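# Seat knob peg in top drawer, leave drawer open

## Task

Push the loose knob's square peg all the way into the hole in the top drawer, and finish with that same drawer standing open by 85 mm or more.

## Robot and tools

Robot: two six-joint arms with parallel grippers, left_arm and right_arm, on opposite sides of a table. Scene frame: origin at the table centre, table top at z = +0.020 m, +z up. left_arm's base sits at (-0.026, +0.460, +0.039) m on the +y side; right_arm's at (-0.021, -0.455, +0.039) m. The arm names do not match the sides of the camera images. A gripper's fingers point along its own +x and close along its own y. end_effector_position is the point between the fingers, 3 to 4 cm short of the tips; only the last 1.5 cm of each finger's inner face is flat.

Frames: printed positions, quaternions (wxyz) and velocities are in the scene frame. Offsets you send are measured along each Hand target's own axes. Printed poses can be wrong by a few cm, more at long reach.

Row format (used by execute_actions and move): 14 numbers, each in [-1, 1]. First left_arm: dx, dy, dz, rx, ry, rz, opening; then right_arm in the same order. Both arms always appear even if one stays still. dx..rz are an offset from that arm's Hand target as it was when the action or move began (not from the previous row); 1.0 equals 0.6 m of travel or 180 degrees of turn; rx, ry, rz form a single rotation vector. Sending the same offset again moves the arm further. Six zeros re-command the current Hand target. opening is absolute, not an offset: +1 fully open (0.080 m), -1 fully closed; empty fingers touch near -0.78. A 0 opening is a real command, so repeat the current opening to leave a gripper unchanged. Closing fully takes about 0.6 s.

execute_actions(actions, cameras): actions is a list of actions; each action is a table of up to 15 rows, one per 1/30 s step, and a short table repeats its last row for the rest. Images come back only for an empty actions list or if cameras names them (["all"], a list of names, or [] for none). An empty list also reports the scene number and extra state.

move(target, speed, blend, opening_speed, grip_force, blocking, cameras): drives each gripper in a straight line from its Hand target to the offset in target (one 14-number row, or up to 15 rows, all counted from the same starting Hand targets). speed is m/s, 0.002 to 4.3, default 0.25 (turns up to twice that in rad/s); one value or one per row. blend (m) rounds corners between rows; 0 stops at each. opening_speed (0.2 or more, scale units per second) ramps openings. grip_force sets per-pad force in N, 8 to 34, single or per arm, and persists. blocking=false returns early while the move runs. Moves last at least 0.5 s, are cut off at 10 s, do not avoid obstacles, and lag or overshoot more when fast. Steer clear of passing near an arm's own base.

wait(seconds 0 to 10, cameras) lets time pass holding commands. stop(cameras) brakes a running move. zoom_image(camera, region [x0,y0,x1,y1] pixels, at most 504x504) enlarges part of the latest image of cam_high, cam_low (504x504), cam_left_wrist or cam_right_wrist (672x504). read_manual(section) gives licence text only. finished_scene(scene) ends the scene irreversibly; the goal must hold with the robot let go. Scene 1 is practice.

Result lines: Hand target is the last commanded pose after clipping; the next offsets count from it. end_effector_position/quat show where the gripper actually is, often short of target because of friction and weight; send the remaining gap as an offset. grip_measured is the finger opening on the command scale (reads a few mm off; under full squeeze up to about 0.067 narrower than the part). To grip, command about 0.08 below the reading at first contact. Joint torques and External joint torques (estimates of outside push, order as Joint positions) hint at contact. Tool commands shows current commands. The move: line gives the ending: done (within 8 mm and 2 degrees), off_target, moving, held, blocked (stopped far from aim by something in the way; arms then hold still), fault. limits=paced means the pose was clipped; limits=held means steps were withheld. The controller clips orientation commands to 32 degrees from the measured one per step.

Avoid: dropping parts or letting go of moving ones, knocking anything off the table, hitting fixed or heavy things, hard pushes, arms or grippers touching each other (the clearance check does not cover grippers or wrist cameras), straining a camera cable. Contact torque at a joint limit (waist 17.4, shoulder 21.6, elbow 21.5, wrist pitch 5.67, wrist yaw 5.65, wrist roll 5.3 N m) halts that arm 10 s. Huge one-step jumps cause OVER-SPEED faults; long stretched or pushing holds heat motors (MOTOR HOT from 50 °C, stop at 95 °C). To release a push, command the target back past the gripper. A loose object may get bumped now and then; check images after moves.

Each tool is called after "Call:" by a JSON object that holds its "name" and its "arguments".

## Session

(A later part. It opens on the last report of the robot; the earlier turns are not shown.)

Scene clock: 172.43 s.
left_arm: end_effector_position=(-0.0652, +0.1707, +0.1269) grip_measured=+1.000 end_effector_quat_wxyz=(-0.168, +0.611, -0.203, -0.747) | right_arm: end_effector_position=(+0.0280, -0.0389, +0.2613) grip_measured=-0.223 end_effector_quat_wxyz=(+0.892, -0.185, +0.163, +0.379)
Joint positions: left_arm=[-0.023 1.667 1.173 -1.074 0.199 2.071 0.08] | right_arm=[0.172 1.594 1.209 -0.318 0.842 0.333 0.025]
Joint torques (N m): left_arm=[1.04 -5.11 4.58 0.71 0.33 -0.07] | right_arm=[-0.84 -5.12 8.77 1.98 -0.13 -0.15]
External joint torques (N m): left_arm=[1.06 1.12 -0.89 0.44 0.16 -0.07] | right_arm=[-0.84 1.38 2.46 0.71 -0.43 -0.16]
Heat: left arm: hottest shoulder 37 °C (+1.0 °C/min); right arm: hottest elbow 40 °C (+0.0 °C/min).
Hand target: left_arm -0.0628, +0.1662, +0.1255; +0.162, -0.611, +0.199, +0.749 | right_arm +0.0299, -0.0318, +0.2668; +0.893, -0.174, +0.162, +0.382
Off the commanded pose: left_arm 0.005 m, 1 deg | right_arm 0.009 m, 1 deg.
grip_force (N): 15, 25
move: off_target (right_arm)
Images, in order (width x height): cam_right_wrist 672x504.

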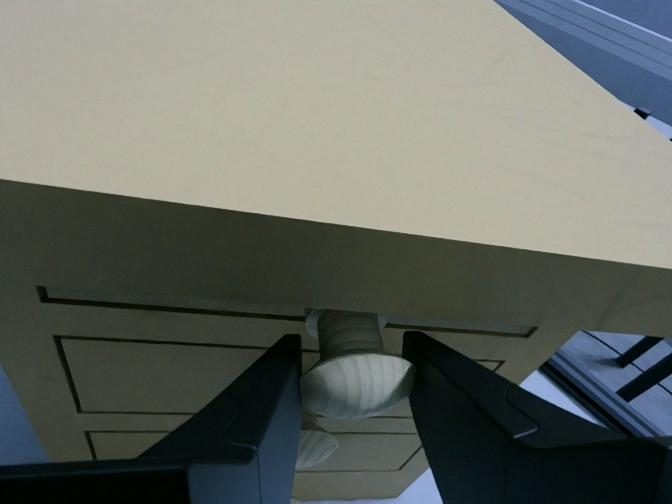

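Call:
{"name": "move", "arguments": {"target": [[0,0,0,0,0,0,1.0,-0.02807,-0.00091,-0.01261,0,0,0,-0.25],[0,0,0,0,0,0,1.0,-0.01005,-0.00049,-0.00395,0,0,0,-0.25],[0,0,0,0,0,0,1.0,0.00046,-0.00024,0.00111,0,0,0,-0.25]], "speed": [0.06,0.03,0.02], "cameras": ["cam_right_wrist"]}}

Scene clock: 176.70 s.
left_arm: end_effector_position=(-0.0652, +0.1707, +0.1269) grip_measured=+1.000 end_effector_quat_wxyz=(-0.168, +0.611, -0.203, -0.747) | right_arm: end_effector_position=(+0.0280, -0.0387, +0.2617) grip_measured=-0.223 end_effector_quat_wxyz=(+0.892, -0.186, +0.163, +0.379)
Joint positions: left_arm=[-0.023 1.667 1.173 -1.074 0.199 2.071 0.08] | right_arm=[0.171 1.594 1.211 -0.32 0.841 0.331 0.025]
Joint torques (N m): left_arm=[1.04 -5.13 4.57 0.71 0.34 -0.08] | right_arm=[-0.74 -5.18 8.73 2.02 -0.05 -0.14]
External joint torques (N m): left_arm=[1.06 1.1 -0.91 0.43 0.16 -0.07] | right_arm=[-0.7 1.21 2.49 0.77 -0.35 -0.16]
Heat: left arm: hottest shoulder 37 °C (+1.0 °C/min); right arm: hottest elbow 40 °C (+0.0 °C/min).
Hand target: left_arm -0.0628, +0.1662, +0.1255; +0.162, -0.611, +0.199, +0.749 | right_arm +0.0303, -0.0315, +0.2674; +0.893, -0.174, +0.162, +0.382
Off the commanded pose: left_arm 0.005 m, 1 deg | right_arm 0.009 m, 1 deg.
grip_force (N): 15, 25
move: off_target (right_arm)
Images, in order (width x height): cam_right_wrist 672x504.

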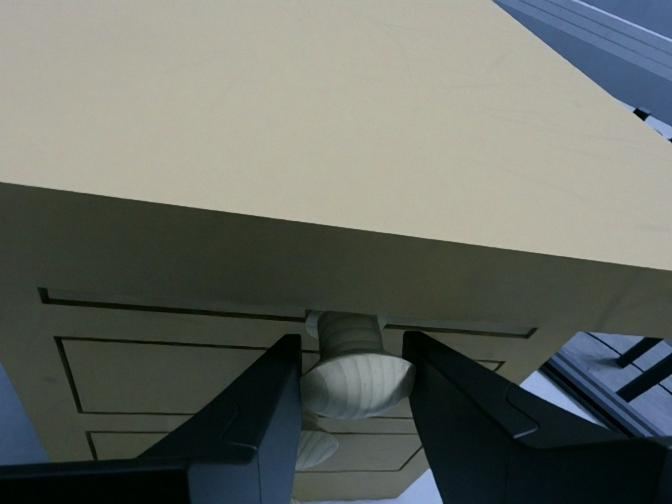

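Call:
{"name": "zoom_image", "arguments": {"camera": "cam_right_wrist", "region": [290, 280, 400, 362]}}

Call:
{"name": "zoom_image", "arguments": {"camera": "cam_right_wrist", "region": [20, 260, 130, 342]}}

Call:
{"name": "zoom_image", "arguments": {"camera": "cam_right_wrist", "region": [470, 290, 580, 372]}}

Scaled by 4.582 from the camera's 672x504 image, which has a finer 960x720 frame.

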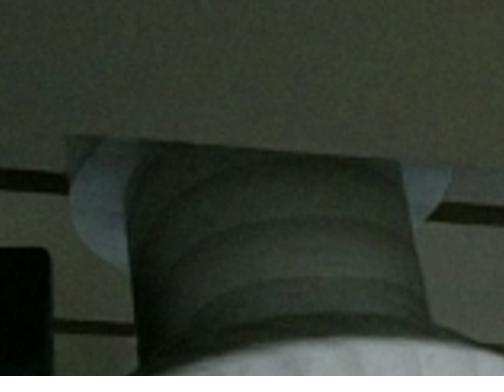

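Scaled by 4.582 from the camera's 672x504 image, which has a finer 960x720 frame.

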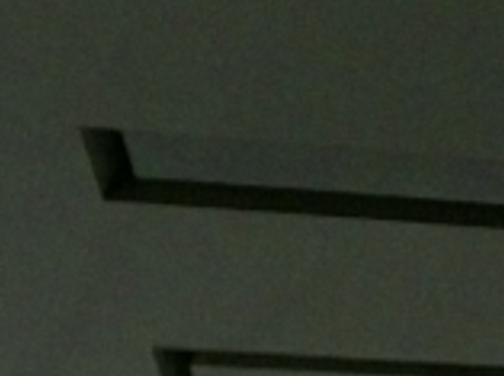

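Scaled by 4.582 from the camera's 672x504 image, which has a finer 960x720 frame.

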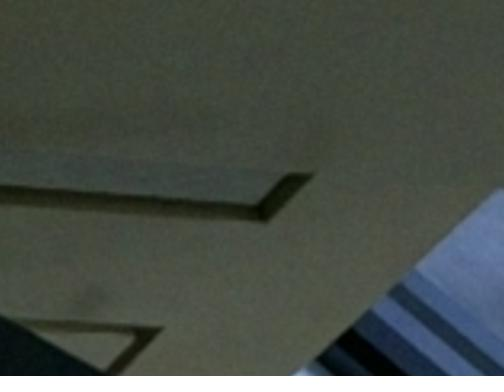

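Call:
{"name": "move", "arguments": {"target": [[0,0,0,0,0,0,1.0,-0.02831,-0.00083,-0.01402,0,0,0,-0.25],[0,0,0,0,0,0,1.0,-0.01028,-0.0004,-0.00535,0,0,0,-0.25],[0,0,0,0,0,0,1.0,-0.00113,0.00164,0.00244,0,0,0,-0.25]], "speed": [0.06,0.03,0.02], "cameras": ["cam_right_wrist"]}}

Call:
{"name": "zoom_image", "arguments": {"camera": "cam_right_wrist", "region": [20, 260, 130, 342]}}

Call:
{"name": "zoom_image", "arguments": {"camera": "cam_right_wrist", "region": [470, 290, 580, 372]}}

Call:
{"name": "zoom_image", "arguments": {"camera": "cam_right_wrist", "region": [290, 280, 400, 362]}}

Scene clock: 180.77 s.
left_arm: end_effector_position=(-0.0652, +0.1707, +0.1269) grip_measured=+1.000 end_effector_quat_wxyz=(-0.168, +0.611, -0.203, -0.747) | right_arm: end_effector_position=(+0.0271, -0.0382, +0.2622) grip_measured=-0.223 end_effector_quat_wxyz=(+0.892, -0.186, +0.163, +0.379)
Joint positions: left_arm=[-0.023 1.667 1.173 -1.074 0.199 2.071 0.08] | right_arm=[0.174 1.597 1.216 -0.325 0.842 0.334 0.025]
Joint torques (N m): left_arm=[1.04 -5.13 4.58 0.7 0.34 -0.08] | right_arm=[-0.8 -5.27 9.26 1.83 -0.05 -0.15]
External joint torques (N m): left_arm=[1.03 1.06 -0.9 0.42 0.17 -0.07] | right_arm=[-0.83 1.18 3 0.58 -0.34 -0.17]
Heat: left arm: hottest shoulder 37 °C (+1.0 °C/min); right arm: hottest elbow 41 °C (+2.0 °C/min).
Hand target: left_arm -0.0628, +0.1662, +0.1255; +0.162, -0.611, +0.199, +0.749 | right_arm +0.0293, -0.0306, +0.2687; +0.893, -0.174, +0.162, +0.382
Off the commanded pose: left_arm 0.005 m, 1 deg | right_arm 0.010 m, 1 deg.
grip_force (N): 15, 25
move: off_target (right_arm)
Images, in order (width x height): cam_right_wrist 672x504.

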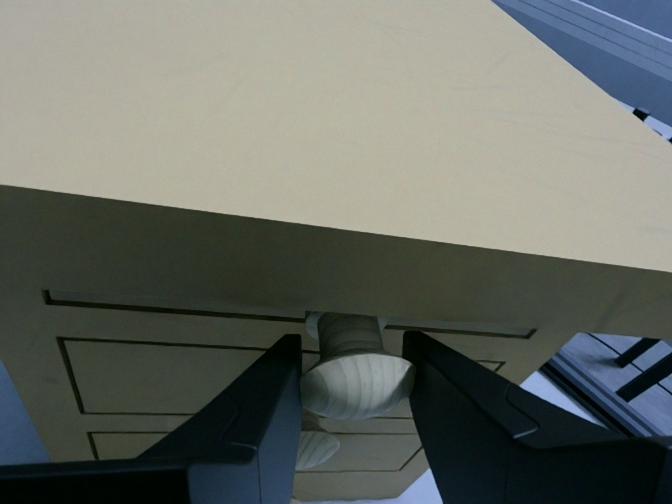

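Scaled by 4.582 from the camera's 672x504 image, which has a finer 960x720 frame.

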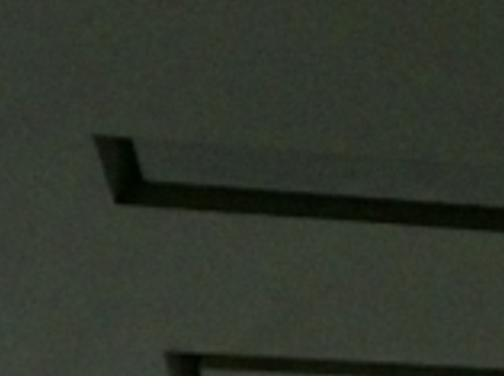

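Scaled by 4.582 from the camera's 672x504 image, which has a finer 960x720 frame.

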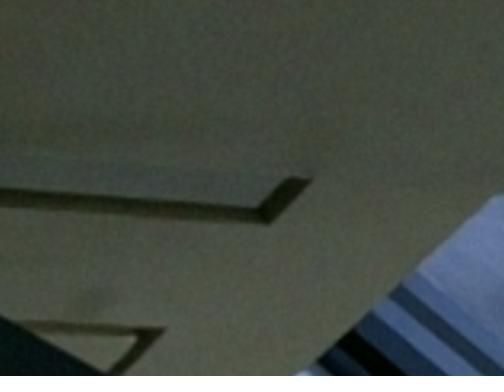

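Scaled by 4.582 from the camera's 672x504 image, which has a finer 960x720 frame.

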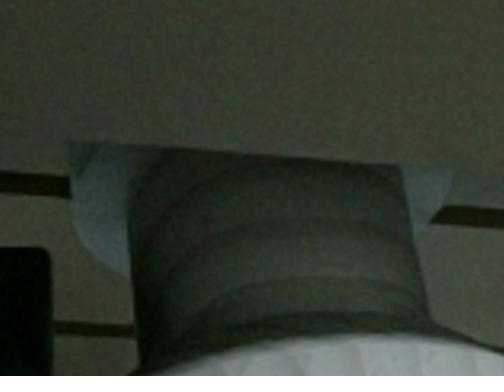

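Call:
{"name": "move", "arguments": {"target": [[0,0,0,0,0,0,1.0,-0.02661,-0.00303,-0.01762,0,0,0,-0.25],[0,0,0,0,0,0,1.0,-0.00858,-0.00261,-0.00895,0,0,0,-0.25]], "speed": [0.06,0.03], "cameras": ["cam_right_wrist"]}}

Call:
{"name": "zoom_image", "arguments": {"camera": "cam_right_wrist", "region": [20, 260, 130, 342]}}

Call:
{"name": "zoom_image", "arguments": {"camera": "cam_right_wrist", "region": [470, 290, 580, 372]}}

Call:
{"name": "zoom_image", "arguments": {"camera": "cam_right_wrist", "region": [290, 280, 400, 362]}}

Call:
{"name": "zoom_image", "arguments": {"camera": "cam_right_wrist", "region": [0, 150, 110, 232]}}

Call:
{"name": "zoom_image", "arguments": {"camera": "cam_right_wrist", "region": [562, 220, 672, 302]}}

Scene clock: 184.07 s.
left_arm: end_effector_position=(-0.0652, +0.1707, +0.1269) grip_measured=+1.000 end_effector_quat_wxyz=(-0.168, +0.611, -0.203, -0.747) | right_arm: end_effector_position=(+0.0259, -0.0402, +0.2622) grip_measured=-0.223 end_effector_quat_wxyz=(+0.892, -0.179, +0.164, +0.381)
Joint positions: left_arm=[-0.023 1.667 1.173 -1.074 0.199 2.071 0.08] | right_arm=[0.178 1.586 1.203 -0.317 0.842 0.344 0.025]
Joint torques (N m): left_arm=[1.05 -5.13 4.56 0.71 0.34 -0.08] | right_arm=[-0.5 -6.28 7.61 1.28 0.27 -0.1]
External joint torques (N m): left_arm=[1.06 1.1 -0.91 0.43 0.17 -0.07] | right_arm=[-0.52 0 1.4 0.02 -0.02 -0.11]
Heat: left arm: hottest shoulder 37 °C (+1.0 °C/min); right arm: hottest elbow 42 °C (+2.0 °C/min).
Hand target: left_arm -0.0628, +0.1662, +0.1255; +0.162, -0.611, +0.199, +0.749 | right_arm +0.0263, -0.0371, +0.2665; +0.893, -0.174, +0.162, +0.382
Off the commanded pose: left_arm 0.005 m, 1 deg | right_arm 0.005 m, 1 deg.
grip_force (N): 15, 25
move: done
Images, in order (width x height): cam_right_wrist 672x504.

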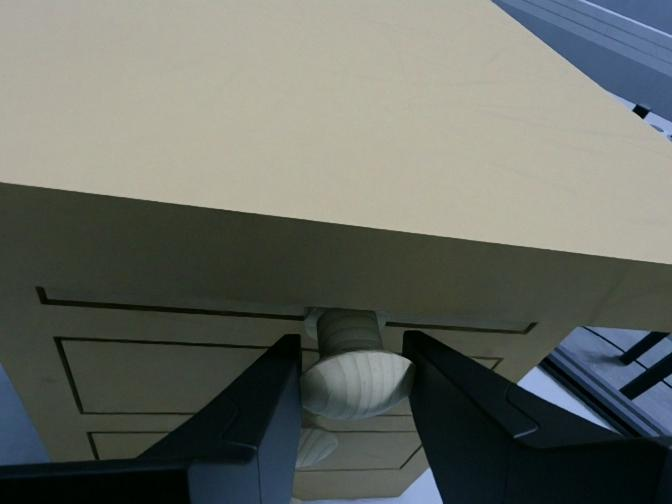

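Scaled by 4.582 from the camera's 672x504 image, which has a finer 960x720 frame.

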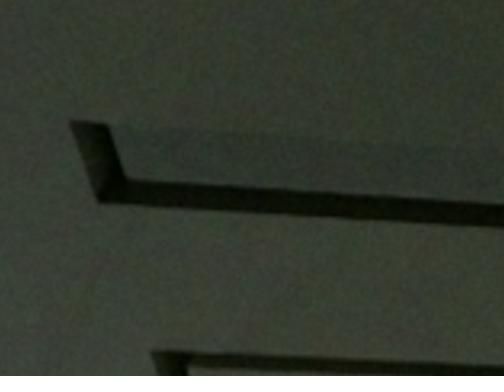

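Scaled by 4.582 from the camera's 672x504 image, which has a finer 960x720 frame.

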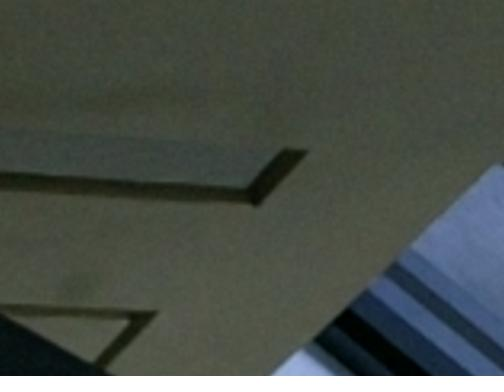

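Scaled by 4.582 from the camera's 672x504 image, which has a finer 960x720 frame.

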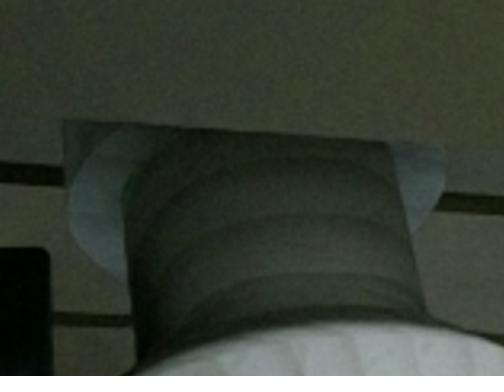

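Scaled by 4.582 from the camera's 672x504 image, which has a finer 960x720 frame.

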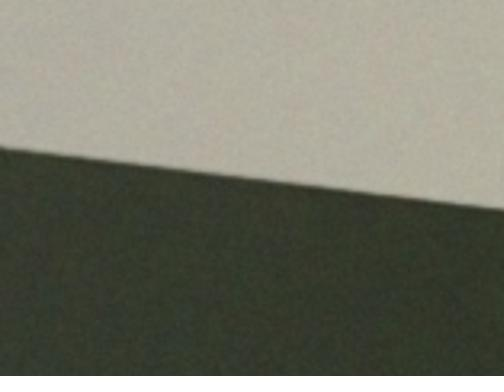

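Scaled by 4.582 from the camera's 672x504 image, which has a finer 960x720 frame.

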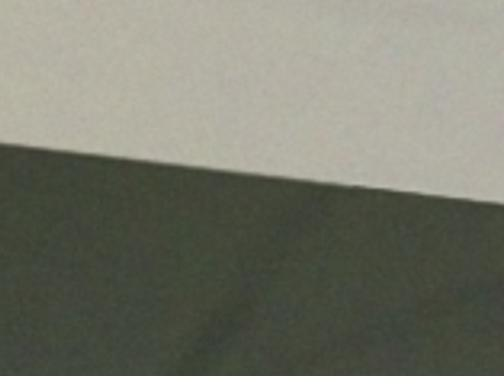

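Call:
{"name": "move", "arguments": {"target": [[0,0,0,0,0,0,1.0,-0.018,0.00078,-0.00877,0,0,0,-0.25],[0,0,0,0,0,0,1.0,0.00003,0.00121,-0.00011,0,0,0,-0.25],[0,0,0,0,0,0,1.0,0.00865,0.00267,0.00881,0,0,0,-0.25]], "speed": [0.06,0.03,0.02], "cameras": ["cam_right_wrist"]}}

Call:
{"name": "zoom_image", "arguments": {"camera": "cam_right_wrist", "region": [20, 260, 130, 342]}}

Call:
{"name": "zoom_image", "arguments": {"camera": "cam_right_wrist", "region": [470, 290, 580, 372]}}

Call:
{"name": "zoom_image", "arguments": {"camera": "cam_right_wrist", "region": [290, 280, 400, 362]}}

Call:
{"name": "zoom_image", "arguments": {"camera": "cam_right_wrist", "region": [0, 150, 110, 232]}}

Call:
{"name": "zoom_image", "arguments": {"camera": "cam_right_wrist", "region": [562, 220, 672, 302]}}

Scene clock: 187.90 s.
left_arm: end_effector_position=(-0.0652, +0.1707, +0.1269) grip_measured=+1.000 end_effector_quat_wxyz=(-0.168, +0.611, -0.203, -0.747) | right_arm: end_effector_position=(+0.0272, -0.0382, +0.2624) grip_measured=-0.223 end_effector_quat_wxyz=(+0.892, -0.186, +0.163, +0.379)
Joint positions: left_arm=[-0.023 1.667 1.173 -1.074 0.199 2.071 0.08] | right_arm=[0.174 1.597 1.216 -0.325 0.842 0.334 0.025]
Joint torques (N m): left_arm=[1.04 -5.13 4.58 0.7 0.33 -0.07] | right_arm=[-0.87 -5.13 9.21 1.8 -0.05 -0.17]
External joint torques (N m): left_arm=[1.02 1.06 -0.9 0.41 0.17 -0.07] | right_arm=[-0.86 1.42 2.87 0.52 -0.35 -0.18]
Heat: left arm: hottest shoulder 37 °C (+1.0 °C/min); right arm: hottest elbow 41 °C (+1.0 °C/min).
Hand target: left_arm -0.0628, +0.1662, +0.1255; +0.162, -0.611, +0.199, +0.749 | right_arm +0.0294, -0.0306, +0.2687; +0.893, -0.174, +0.162, +0.382
Off the commanded pose: left_arm 0.005 m, 1 deg | right_arm 0.010 m, 1 deg.
grip_force (N): 15, 25
move: off_target (right_arm)
Images, in order (width x height): cam_right_wrist 672x504.

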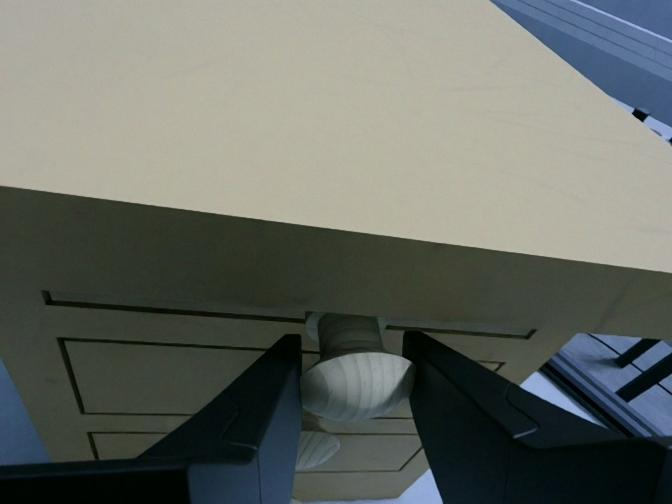

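Scaled by 4.582 from the camera's 672x504 image, which has a finer 960x720 frame.

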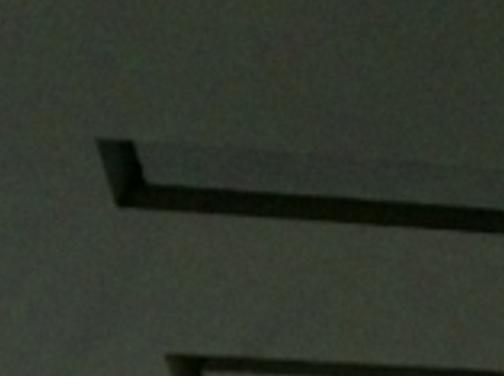

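Scaled by 4.582 from the camera's 672x504 image, which has a finer 960x720 frame.

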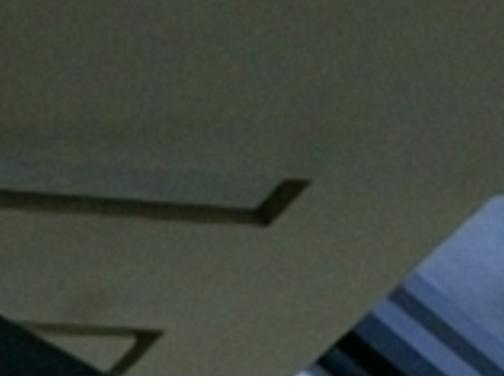

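Scaled by 4.582 from the camera's 672x504 image, which has a finer 960x720 frame.

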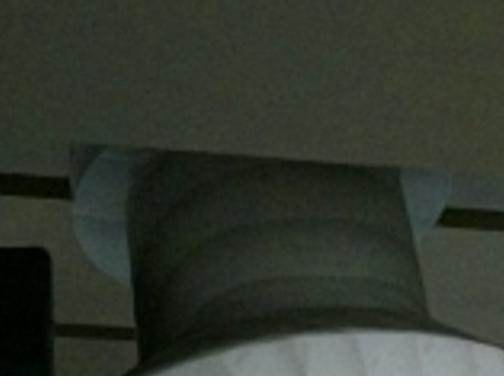

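Scaled by 4.582 from the camera's 672x504 image, which has a finer 960x720 frame.

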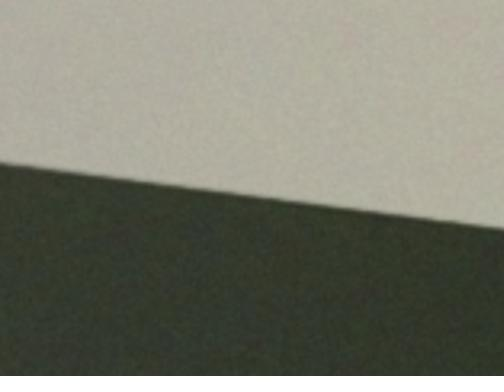

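Scaled by 4.582 from the camera's 672x504 image, which has a finer 960x720 frame.

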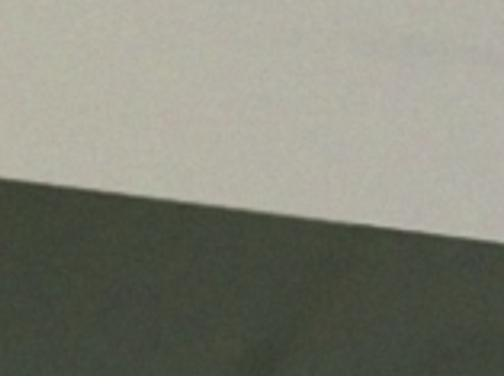

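Call:
{"name": "move", "arguments": {"target": [[0,0,0,0,0,0,1.0,-0.0271,0.00018,-0.01699,0,0,0,-0.25],[0,0,0,0,0,0,1.0,-0.00907,0.0006,-0.00832,0,0,0,-0.25],[0,0,0,0,0,0,1.0,-0.00445,0.00044,-0.00446,0,0,0,-0.25],[0,0,0,0,0,0,1.0,-0.0037,-0.00692,-0.00566,0,0,0,-0.25]], "speed": [0.06,0.03,0.02,0.01], "cameras": ["cam_right_wrist"]}}

Call:
{"name": "zoom_image", "arguments": {"camera": "cam_right_wrist", "region": [20, 260, 130, 342]}}

Call:
{"name": "zoom_image", "arguments": {"camera": "cam_right_wrist", "region": [470, 290, 580, 372]}}

Call:
{"name": "zoom_image", "arguments": {"camera": "cam_right_wrist", "region": [290, 280, 400, 362]}}

Call:
{"name": "zoom_image", "arguments": {"camera": "cam_right_wrist", "region": [0, 150, 110, 232]}}

Call:
{"name": "zoom_image", "arguments": {"camera": "cam_right_wrist", "region": [562, 220, 672, 302]}}

Scene clock: 192.80 s.
left_arm: end_effector_position=(-0.0652, +0.1707, +0.1269) grip_measured=+1.000 end_effector_quat_wxyz=(-0.168, +0.611, -0.203, -0.747) | right_arm: end_effector_position=(+0.0272, -0.0383, +0.2622) grip_measured=-0.223 end_effector_quat_wxyz=(+0.892, -0.185, +0.163, +0.380)
Joint positions: left_arm=[-0.023 1.667 1.173 -1.074 0.199 2.071 0.08] | right_arm=[0.173 1.595 1.213 -0.32 0.841 0.333 0.025]
Joint torques (N m): left_arm=[1.04 -5.13 4.59 0.71 0.33 -0.07] | right_arm=[-0.99 -7.44 6.94 1.95 -0.01 -0.17]
External joint torques (N m): left_arm=[1.03 1.03 -0.9 0.41 0.17 -0.07] | right_arm=[-0.98 -1.03 0.72 0.7 -0.3 -0.18]
Heat: left arm: hottest shoulder 37 °C (+1.0 °C/min); right arm: hottest elbow 42 °C (+2.0 °C/min).
Hand target: left_arm -0.0628, +0.1662, +0.1255; +0.162, -0.611, +0.199, +0.749 | right_arm +0.0305, -0.0361, +0.2673; +0.893, -0.174, +0.162, +0.382
Off the commanded pose: left_arm 0.005 m, 1 deg | right_arm 0.006 m, 1 deg.
grip_force (N): 15, 25
move: done
Images, in order (width x height): cam_right_wrist 672x504.

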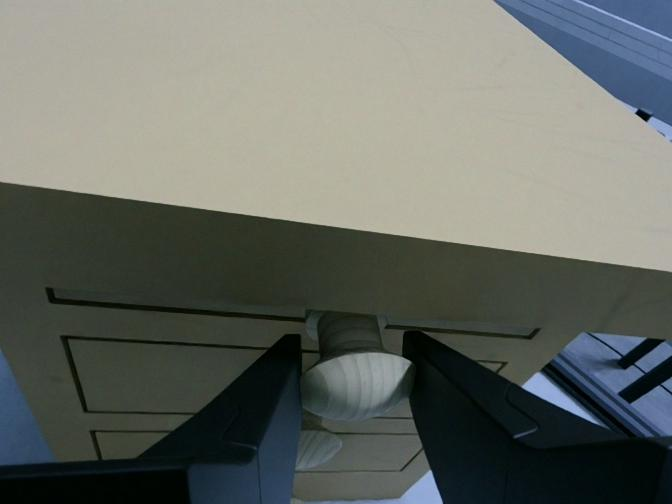

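Scaled by 4.582 from the camera's 672x504 image, which has a finer 960x720 frame.

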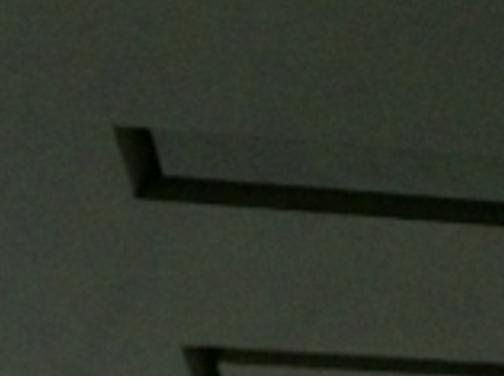

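Scaled by 4.582 from the camera's 672x504 image, which has a finer 960x720 frame.

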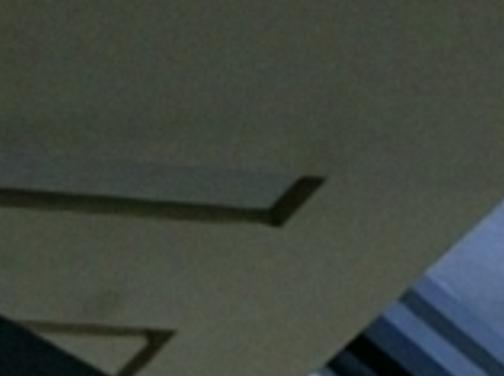

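Scaled by 4.582 from the camera's 672x504 image, which has a finer 960x720 frame.

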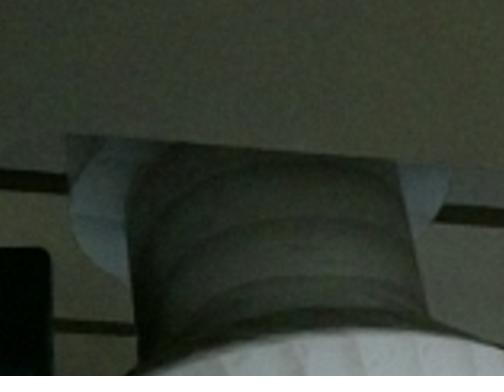

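Scaled by 4.582 from the camera's 672x504 image, which has a finer 960x720 frame.

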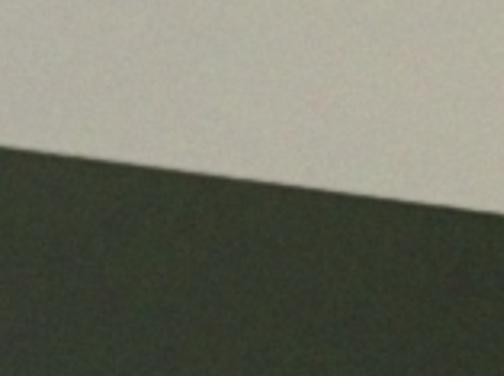

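Scaled by 4.582 from the camera's 672x504 image, which has a finer 960x720 frame.

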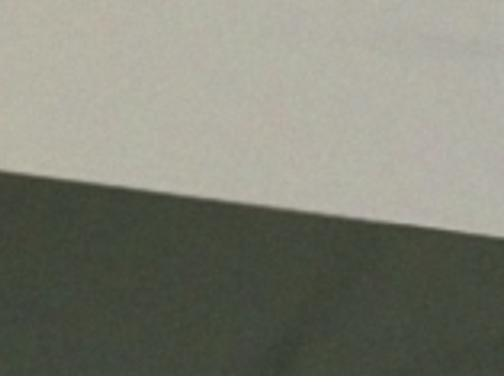

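Call:
{"name": "wait", "arguments": {"seconds": 0, "cameras": ["all"]}}

Scene clock: 195.00 s.
left_arm: end_effector_position=(-0.0652, +0.1707, +0.1269) grip_measured=+1.000 end_effector_quat_wxyz=(-0.168, +0.611, -0.203, -0.747) | right_arm: end_effector_position=(+0.0272, -0.0383, +0.2622) grip_measured=-0.223 end_effector_quat_wxyz=(+0.892, -0.185, +0.163, +0.380)
Joint positions: left_arm=[-0.023 1.667 1.173 -1.074 0.199 2.071 0.08] | right_arm=[0.173 1.595 1.213 -0.32 0.841 0.333 0.025]
Joint torques (N m): left_arm=[1.04 -5.12 4.58 0.71 0.33 -0.07] | right_arm=[-0.92 -7.34 7.05 1.93 -0.05 -0.15]
External joint torques (N m): left_arm=[1.07 1.03 -0.87 0.43 0.16 -0.07] | right_arm=[-0.93 -0.83 0.74 0.66 -0.35 -0.17]
Heat: left arm: hottest shoulder 37 °C (+1.0 °C/min); right arm: hottest elbow 42 °C (+2.0 °C/min).
Hand target: left_arm -0.0628, +0.1662, +0.1255; +0.162, -0.611, +0.199, +0.749 | right_arm +0.0305, -0.0361, +0.2673; +0.893, -0.174, +0.162, +0.382
Tool commands: left_gripper/opening=+1.0 right_gripper/opening=-0.25
Off the commanded pose: left_arm 0.005 m, 1 deg | right_arm 0.006 m, 1 deg.
grip_force (N): 15, 25

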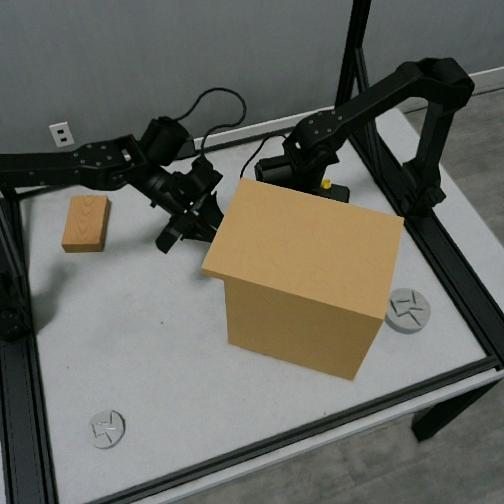

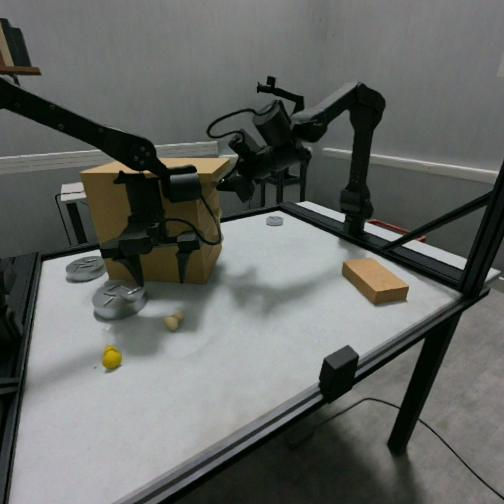

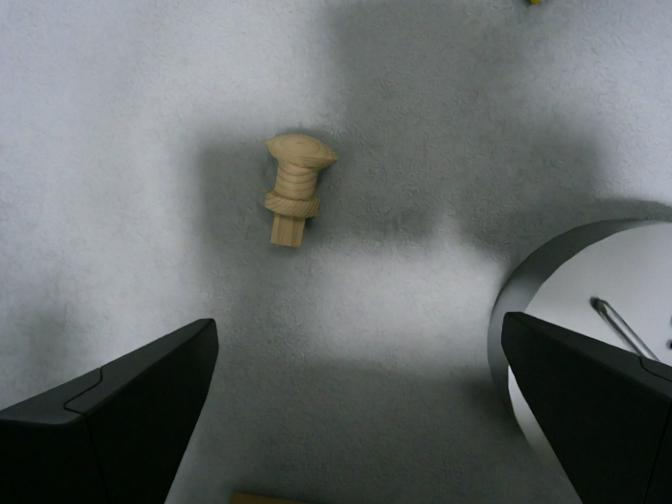

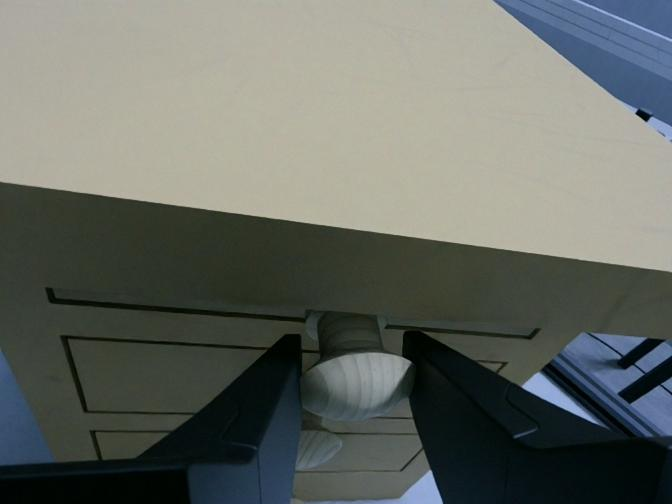

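Call:
{"name": "zoom_image", "arguments": {"camera": "cam_high", "region": [330, 300, 410, 390]}}

Call:
{"name": "zoom_image", "arguments": {"camera": "cam_high", "region": [200, 240, 260, 300]}}

Scaled by 5.600 from the camera's 504x504 image, which has a finer 720x720 frame.

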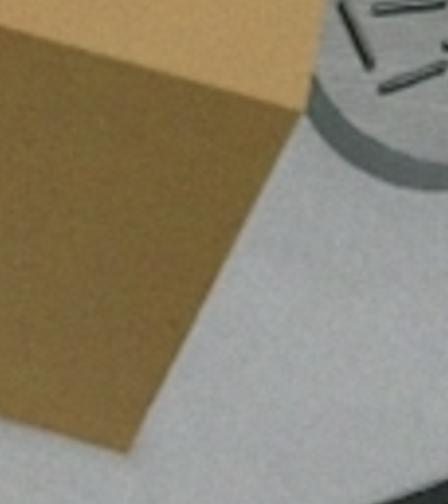

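Scaled by 8.400 from the camera's 504x504 image, which has a finer 720x720 frame.

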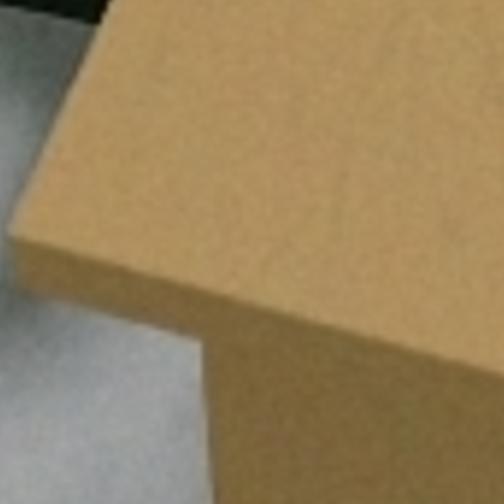

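Call:
{"name": "move", "arguments": {"target": [[0,0,0,0,0,0,1.0,-0.02335,0.00506,-0.01155,0,0,0,-0.25],[0,0,0,0,0,0,1.0,-0.00533,0.00549,-0.00288,0,0,0,-0.25]], "speed": [0.06,0.03], "cameras": ["cam_right_wrist","cam_high"]}}

Call:
{"name": "zoom_image", "arguments": {"camera": "cam_high", "region": [330, 300, 410, 390]}}

Call:
{"name": "zoom_image", "arguments": {"camera": "cam_high", "region": [200, 240, 260, 300]}}

Call:
{"name": "zoom_image", "arguments": {"camera": "cam_right_wrist", "region": [20, 260, 130, 342]}}

Call:
{"name": "zoom_image", "arguments": {"camera": "cam_right_wrist", "region": [470, 290, 580, 372]}}

Call:
{"name": "zoom_image", "arguments": {"camera": "cam_right_wrist", "region": [290, 280, 400, 362]}}

Call:
{"name": "zoom_image", "arguments": {"camera": "cam_right_wrist", "region": [0, 150, 110, 232]}}

Call:
{"name": "zoom_image", "arguments": {"camera": "cam_right_wrist", "region": [562, 220, 672, 302]}}

Scene clock: 197.20 s.
left_arm: end_effector_position=(-0.0652, +0.1707, +0.1269) grip_measured=+1.000 end_effector_quat_wxyz=(-0.168, +0.611, -0.203, -0.747) | right_arm: end_effector_position=(+0.0253, -0.0398, +0.2622) grip_measured=-0.223 end_effector_quat_wxyz=(+0.892, -0.179, +0.164, +0.381)
Joint positions: left_arm=[-0.023 1.667 1.173 -1.074 0.199 2.071 0.08] | right_arm=[0.179 1.589 1.205 -0.319 0.843 0.346 0.025]
Joint torques (N m): left_arm=[1.02 -5.13 4.58 0.7 0.33 -0.07] | right_arm=[-0.25 -6.17 7.71 1.2 0.28 -0.11]
External joint torques (N m): left_arm=[0.98 1.06 -0.92 0.4 0.16 -0.07] | right_arm=[-0.33 0.13 1.52 -0.04 -0.01 -0.12]
Heat: left arm: hottest shoulder 37 °C (+0.0 °C/min); right arm: hottest elbow 41 °C (+1.0 °C/min).
Hand target: left_arm -0.0628, +0.1662, +0.1255; +0.162, -0.611, +0.199, +0.749 | right_arm +0.0256, -0.0367, +0.2665; +0.893, -0.174, +0.162, +0.382
Off the commanded pose: left_arm 0.005 m, 1 deg | right_arm 0.005 m, 1 deg.
grip_force (N): 15, 25
move: done
Images, in order (width x height): cam_high 504x504, cam_right_wrist 672x504.

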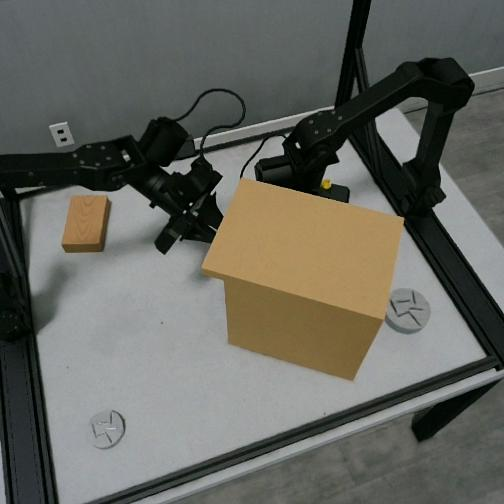

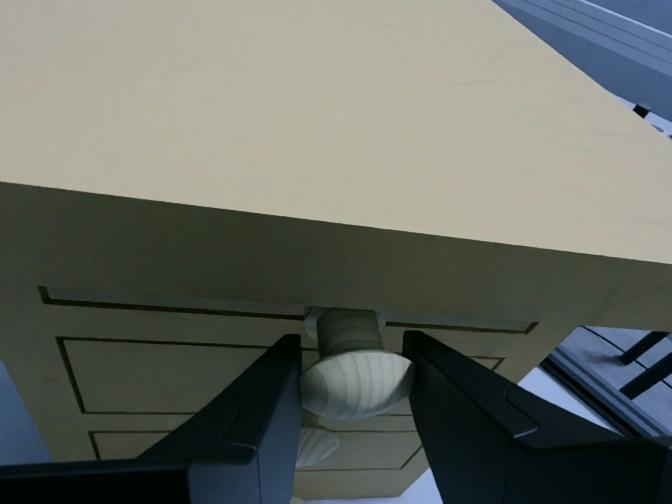

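Scaled by 5.600 from the camera's 504x504 image, which has a finer 720x720 frame.

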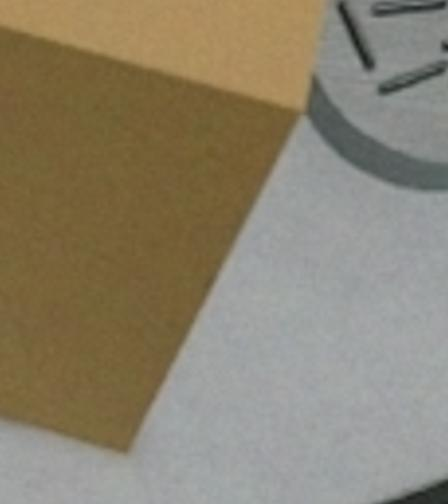

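Scaled by 8.400 from the camera's 504x504 image, which has a finer 720x720 frame.

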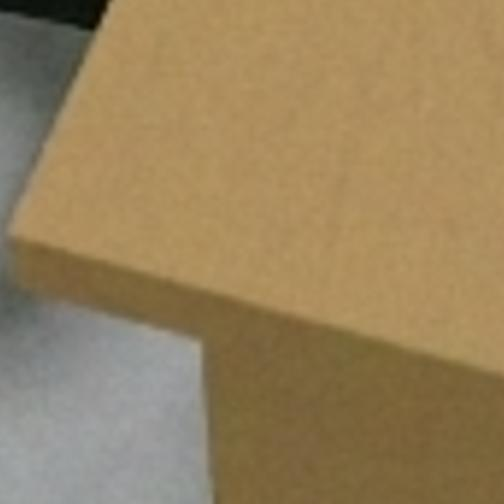

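Scaled by 4.582 from the camera's 672x504 image, which has a finer 960x720 frame.

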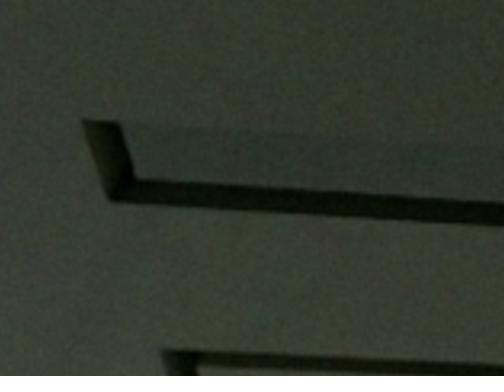

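Scaled by 4.582 from the camera's 672x504 image, which has a finer 960x720 frame.

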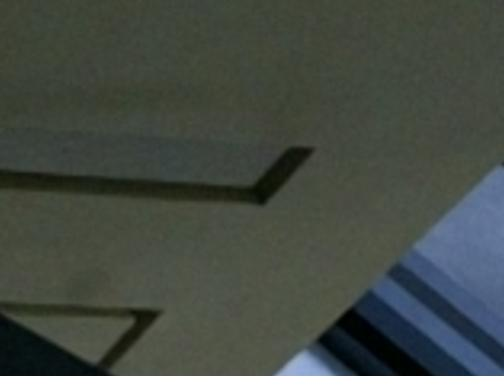

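Scaled by 4.582 from the camera's 672x504 image, which has a finer 960x720 frame.

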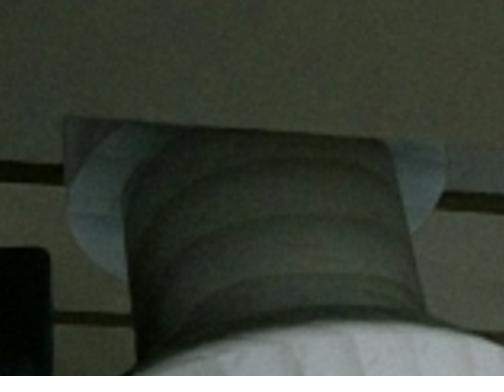

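Scaled by 4.582 from the camera's 672x504 image, which has a finer 960x720 frame.

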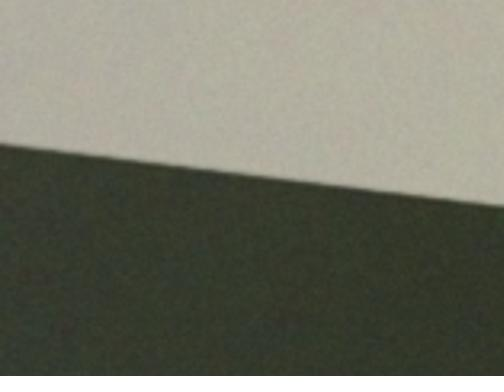

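Scaled by 4.582 from the camera's 672x504 image, which has a finer 960x720 frame.

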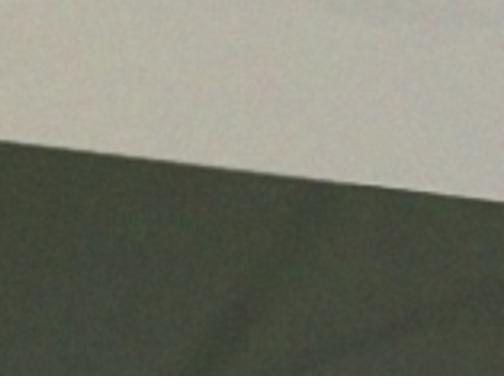

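Call:
{"name": "move", "arguments": {"target": [[0,0,0,0,0,0,1.0,-0.01774,-0.00252,-0.00916,0,0,0,-0.25],[0,0,0,0,0,0,1.0,0.00029,-0.0021,-0.00049,0,0,0,-0.25],[0,0,0,0,0,0,1.0,0.00953,-0.00241,0.00722,0,0,0,-0.25]], "speed": [0.06,0.03,0.01], "cameras": ["cam_right_wrist"]}}

Call:
{"name": "zoom_image", "arguments": {"camera": "cam_right_wrist", "region": [20, 260, 130, 342]}}

Call:
{"name": "zoom_image", "arguments": {"camera": "cam_right_wrist", "region": [470, 290, 580, 372]}}

Call:
{"name": "zoom_image", "arguments": {"camera": "cam_right_wrist", "region": [290, 280, 400, 362]}}

Call:
{"name": "zoom_image", "arguments": {"camera": "cam_right_wrist", "region": [0, 150, 110, 232]}}

Call:
{"name": "zoom_image", "arguments": {"camera": "cam_right_wrist", "region": [562, 220, 672, 302]}}

Scene clock: 201.37 s.
left_arm: end_effector_position=(-0.0652, +0.1707, +0.1269) grip_measured=+1.000 end_effector_quat_wxyz=(-0.168, +0.611, -0.203, -0.747) | right_arm: end_effector_position=(+0.0284, -0.0391, +0.2625) grip_measured=-0.223 end_effector_quat_wxyz=(+0.892, -0.184, +0.162, +0.380)
Joint positions: left_arm=[-0.023 1.667 1.173 -1.074 0.199 2.071 0.08] | right_arm=[0.17 1.591 1.208 -0.317 0.84 0.33 0.025]
Joint torques (N m): left_arm=[1.04 -5.12 4.59 0.71 0.33 -0.08] | right_arm=[-0.73 -5.19 8.92 1.74 -0.07 -0.15]
External joint torques (N m): left_arm=[1 1.09 -0.89 0.43 0.16 -0.07] | right_arm=[-0.78 1.1 2.75 0.5 -0.36 -0.16]
Heat: left arm: hottest shoulder 37 °C (+0.0 °C/min); right arm: hottest elbow 42 °C (+2.0 °C/min).
Hand target: left_arm -0.0628, +0.1662, +0.1255; +0.162, -0.611, +0.199, +0.749 | right_arm +0.0311, -0.0322, +0.2683; +0.893, -0.174, +0.162, +0.382
Off the commanded pose: left_arm 0.005 m, 1 deg | right_arm 0.009 m, 1 deg.
grip_force (N): 15, 25
move: off_target (right_arm)
Images, in order (width x height): cam_right_wrist 672x504.

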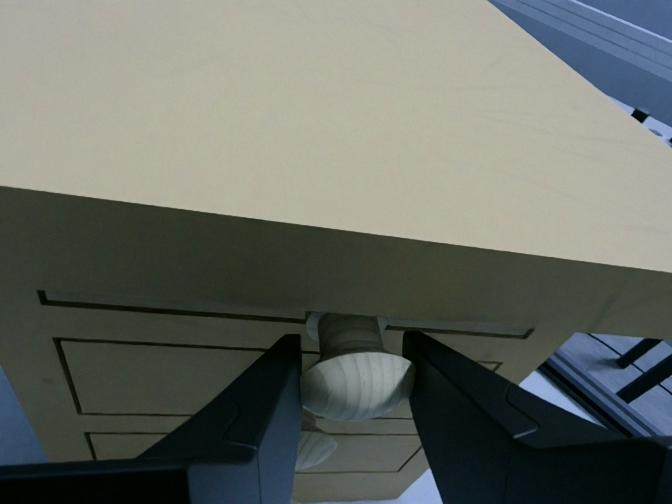

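Scaled by 4.582 from the camera's 672x504 image, which has a finer 960x720 frame.

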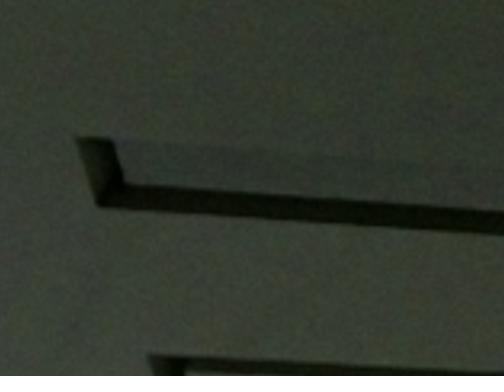

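Scaled by 4.582 from the camera's 672x504 image, which has a finer 960x720 frame.

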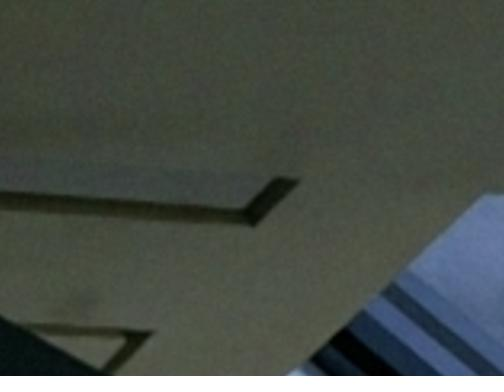

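Scaled by 4.582 from the camera's 672x504 image, which has a finer 960x720 frame.

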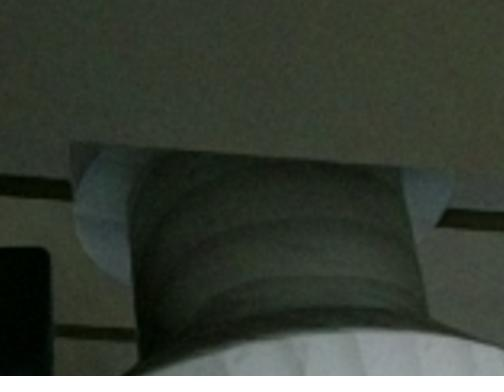

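Scaled by 4.582 from the camera's 672x504 image, which has a finer 960x720 frame.

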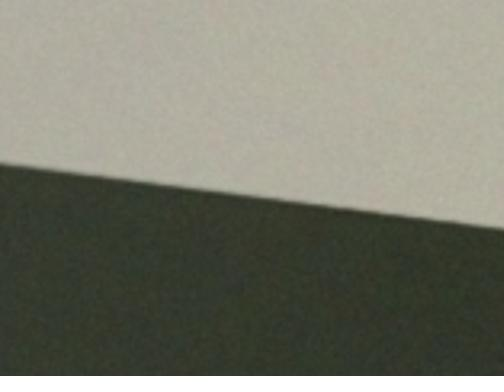

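Scaled by 4.582 from the camera's 672x504 image, which has a finer 960x720 frame.

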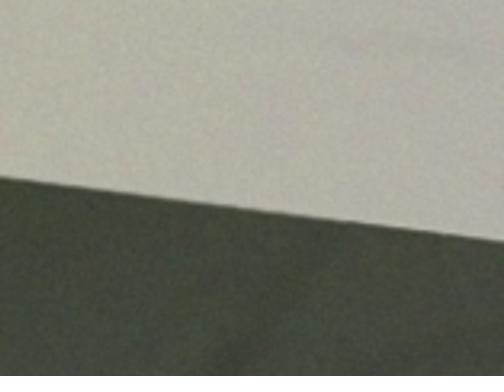

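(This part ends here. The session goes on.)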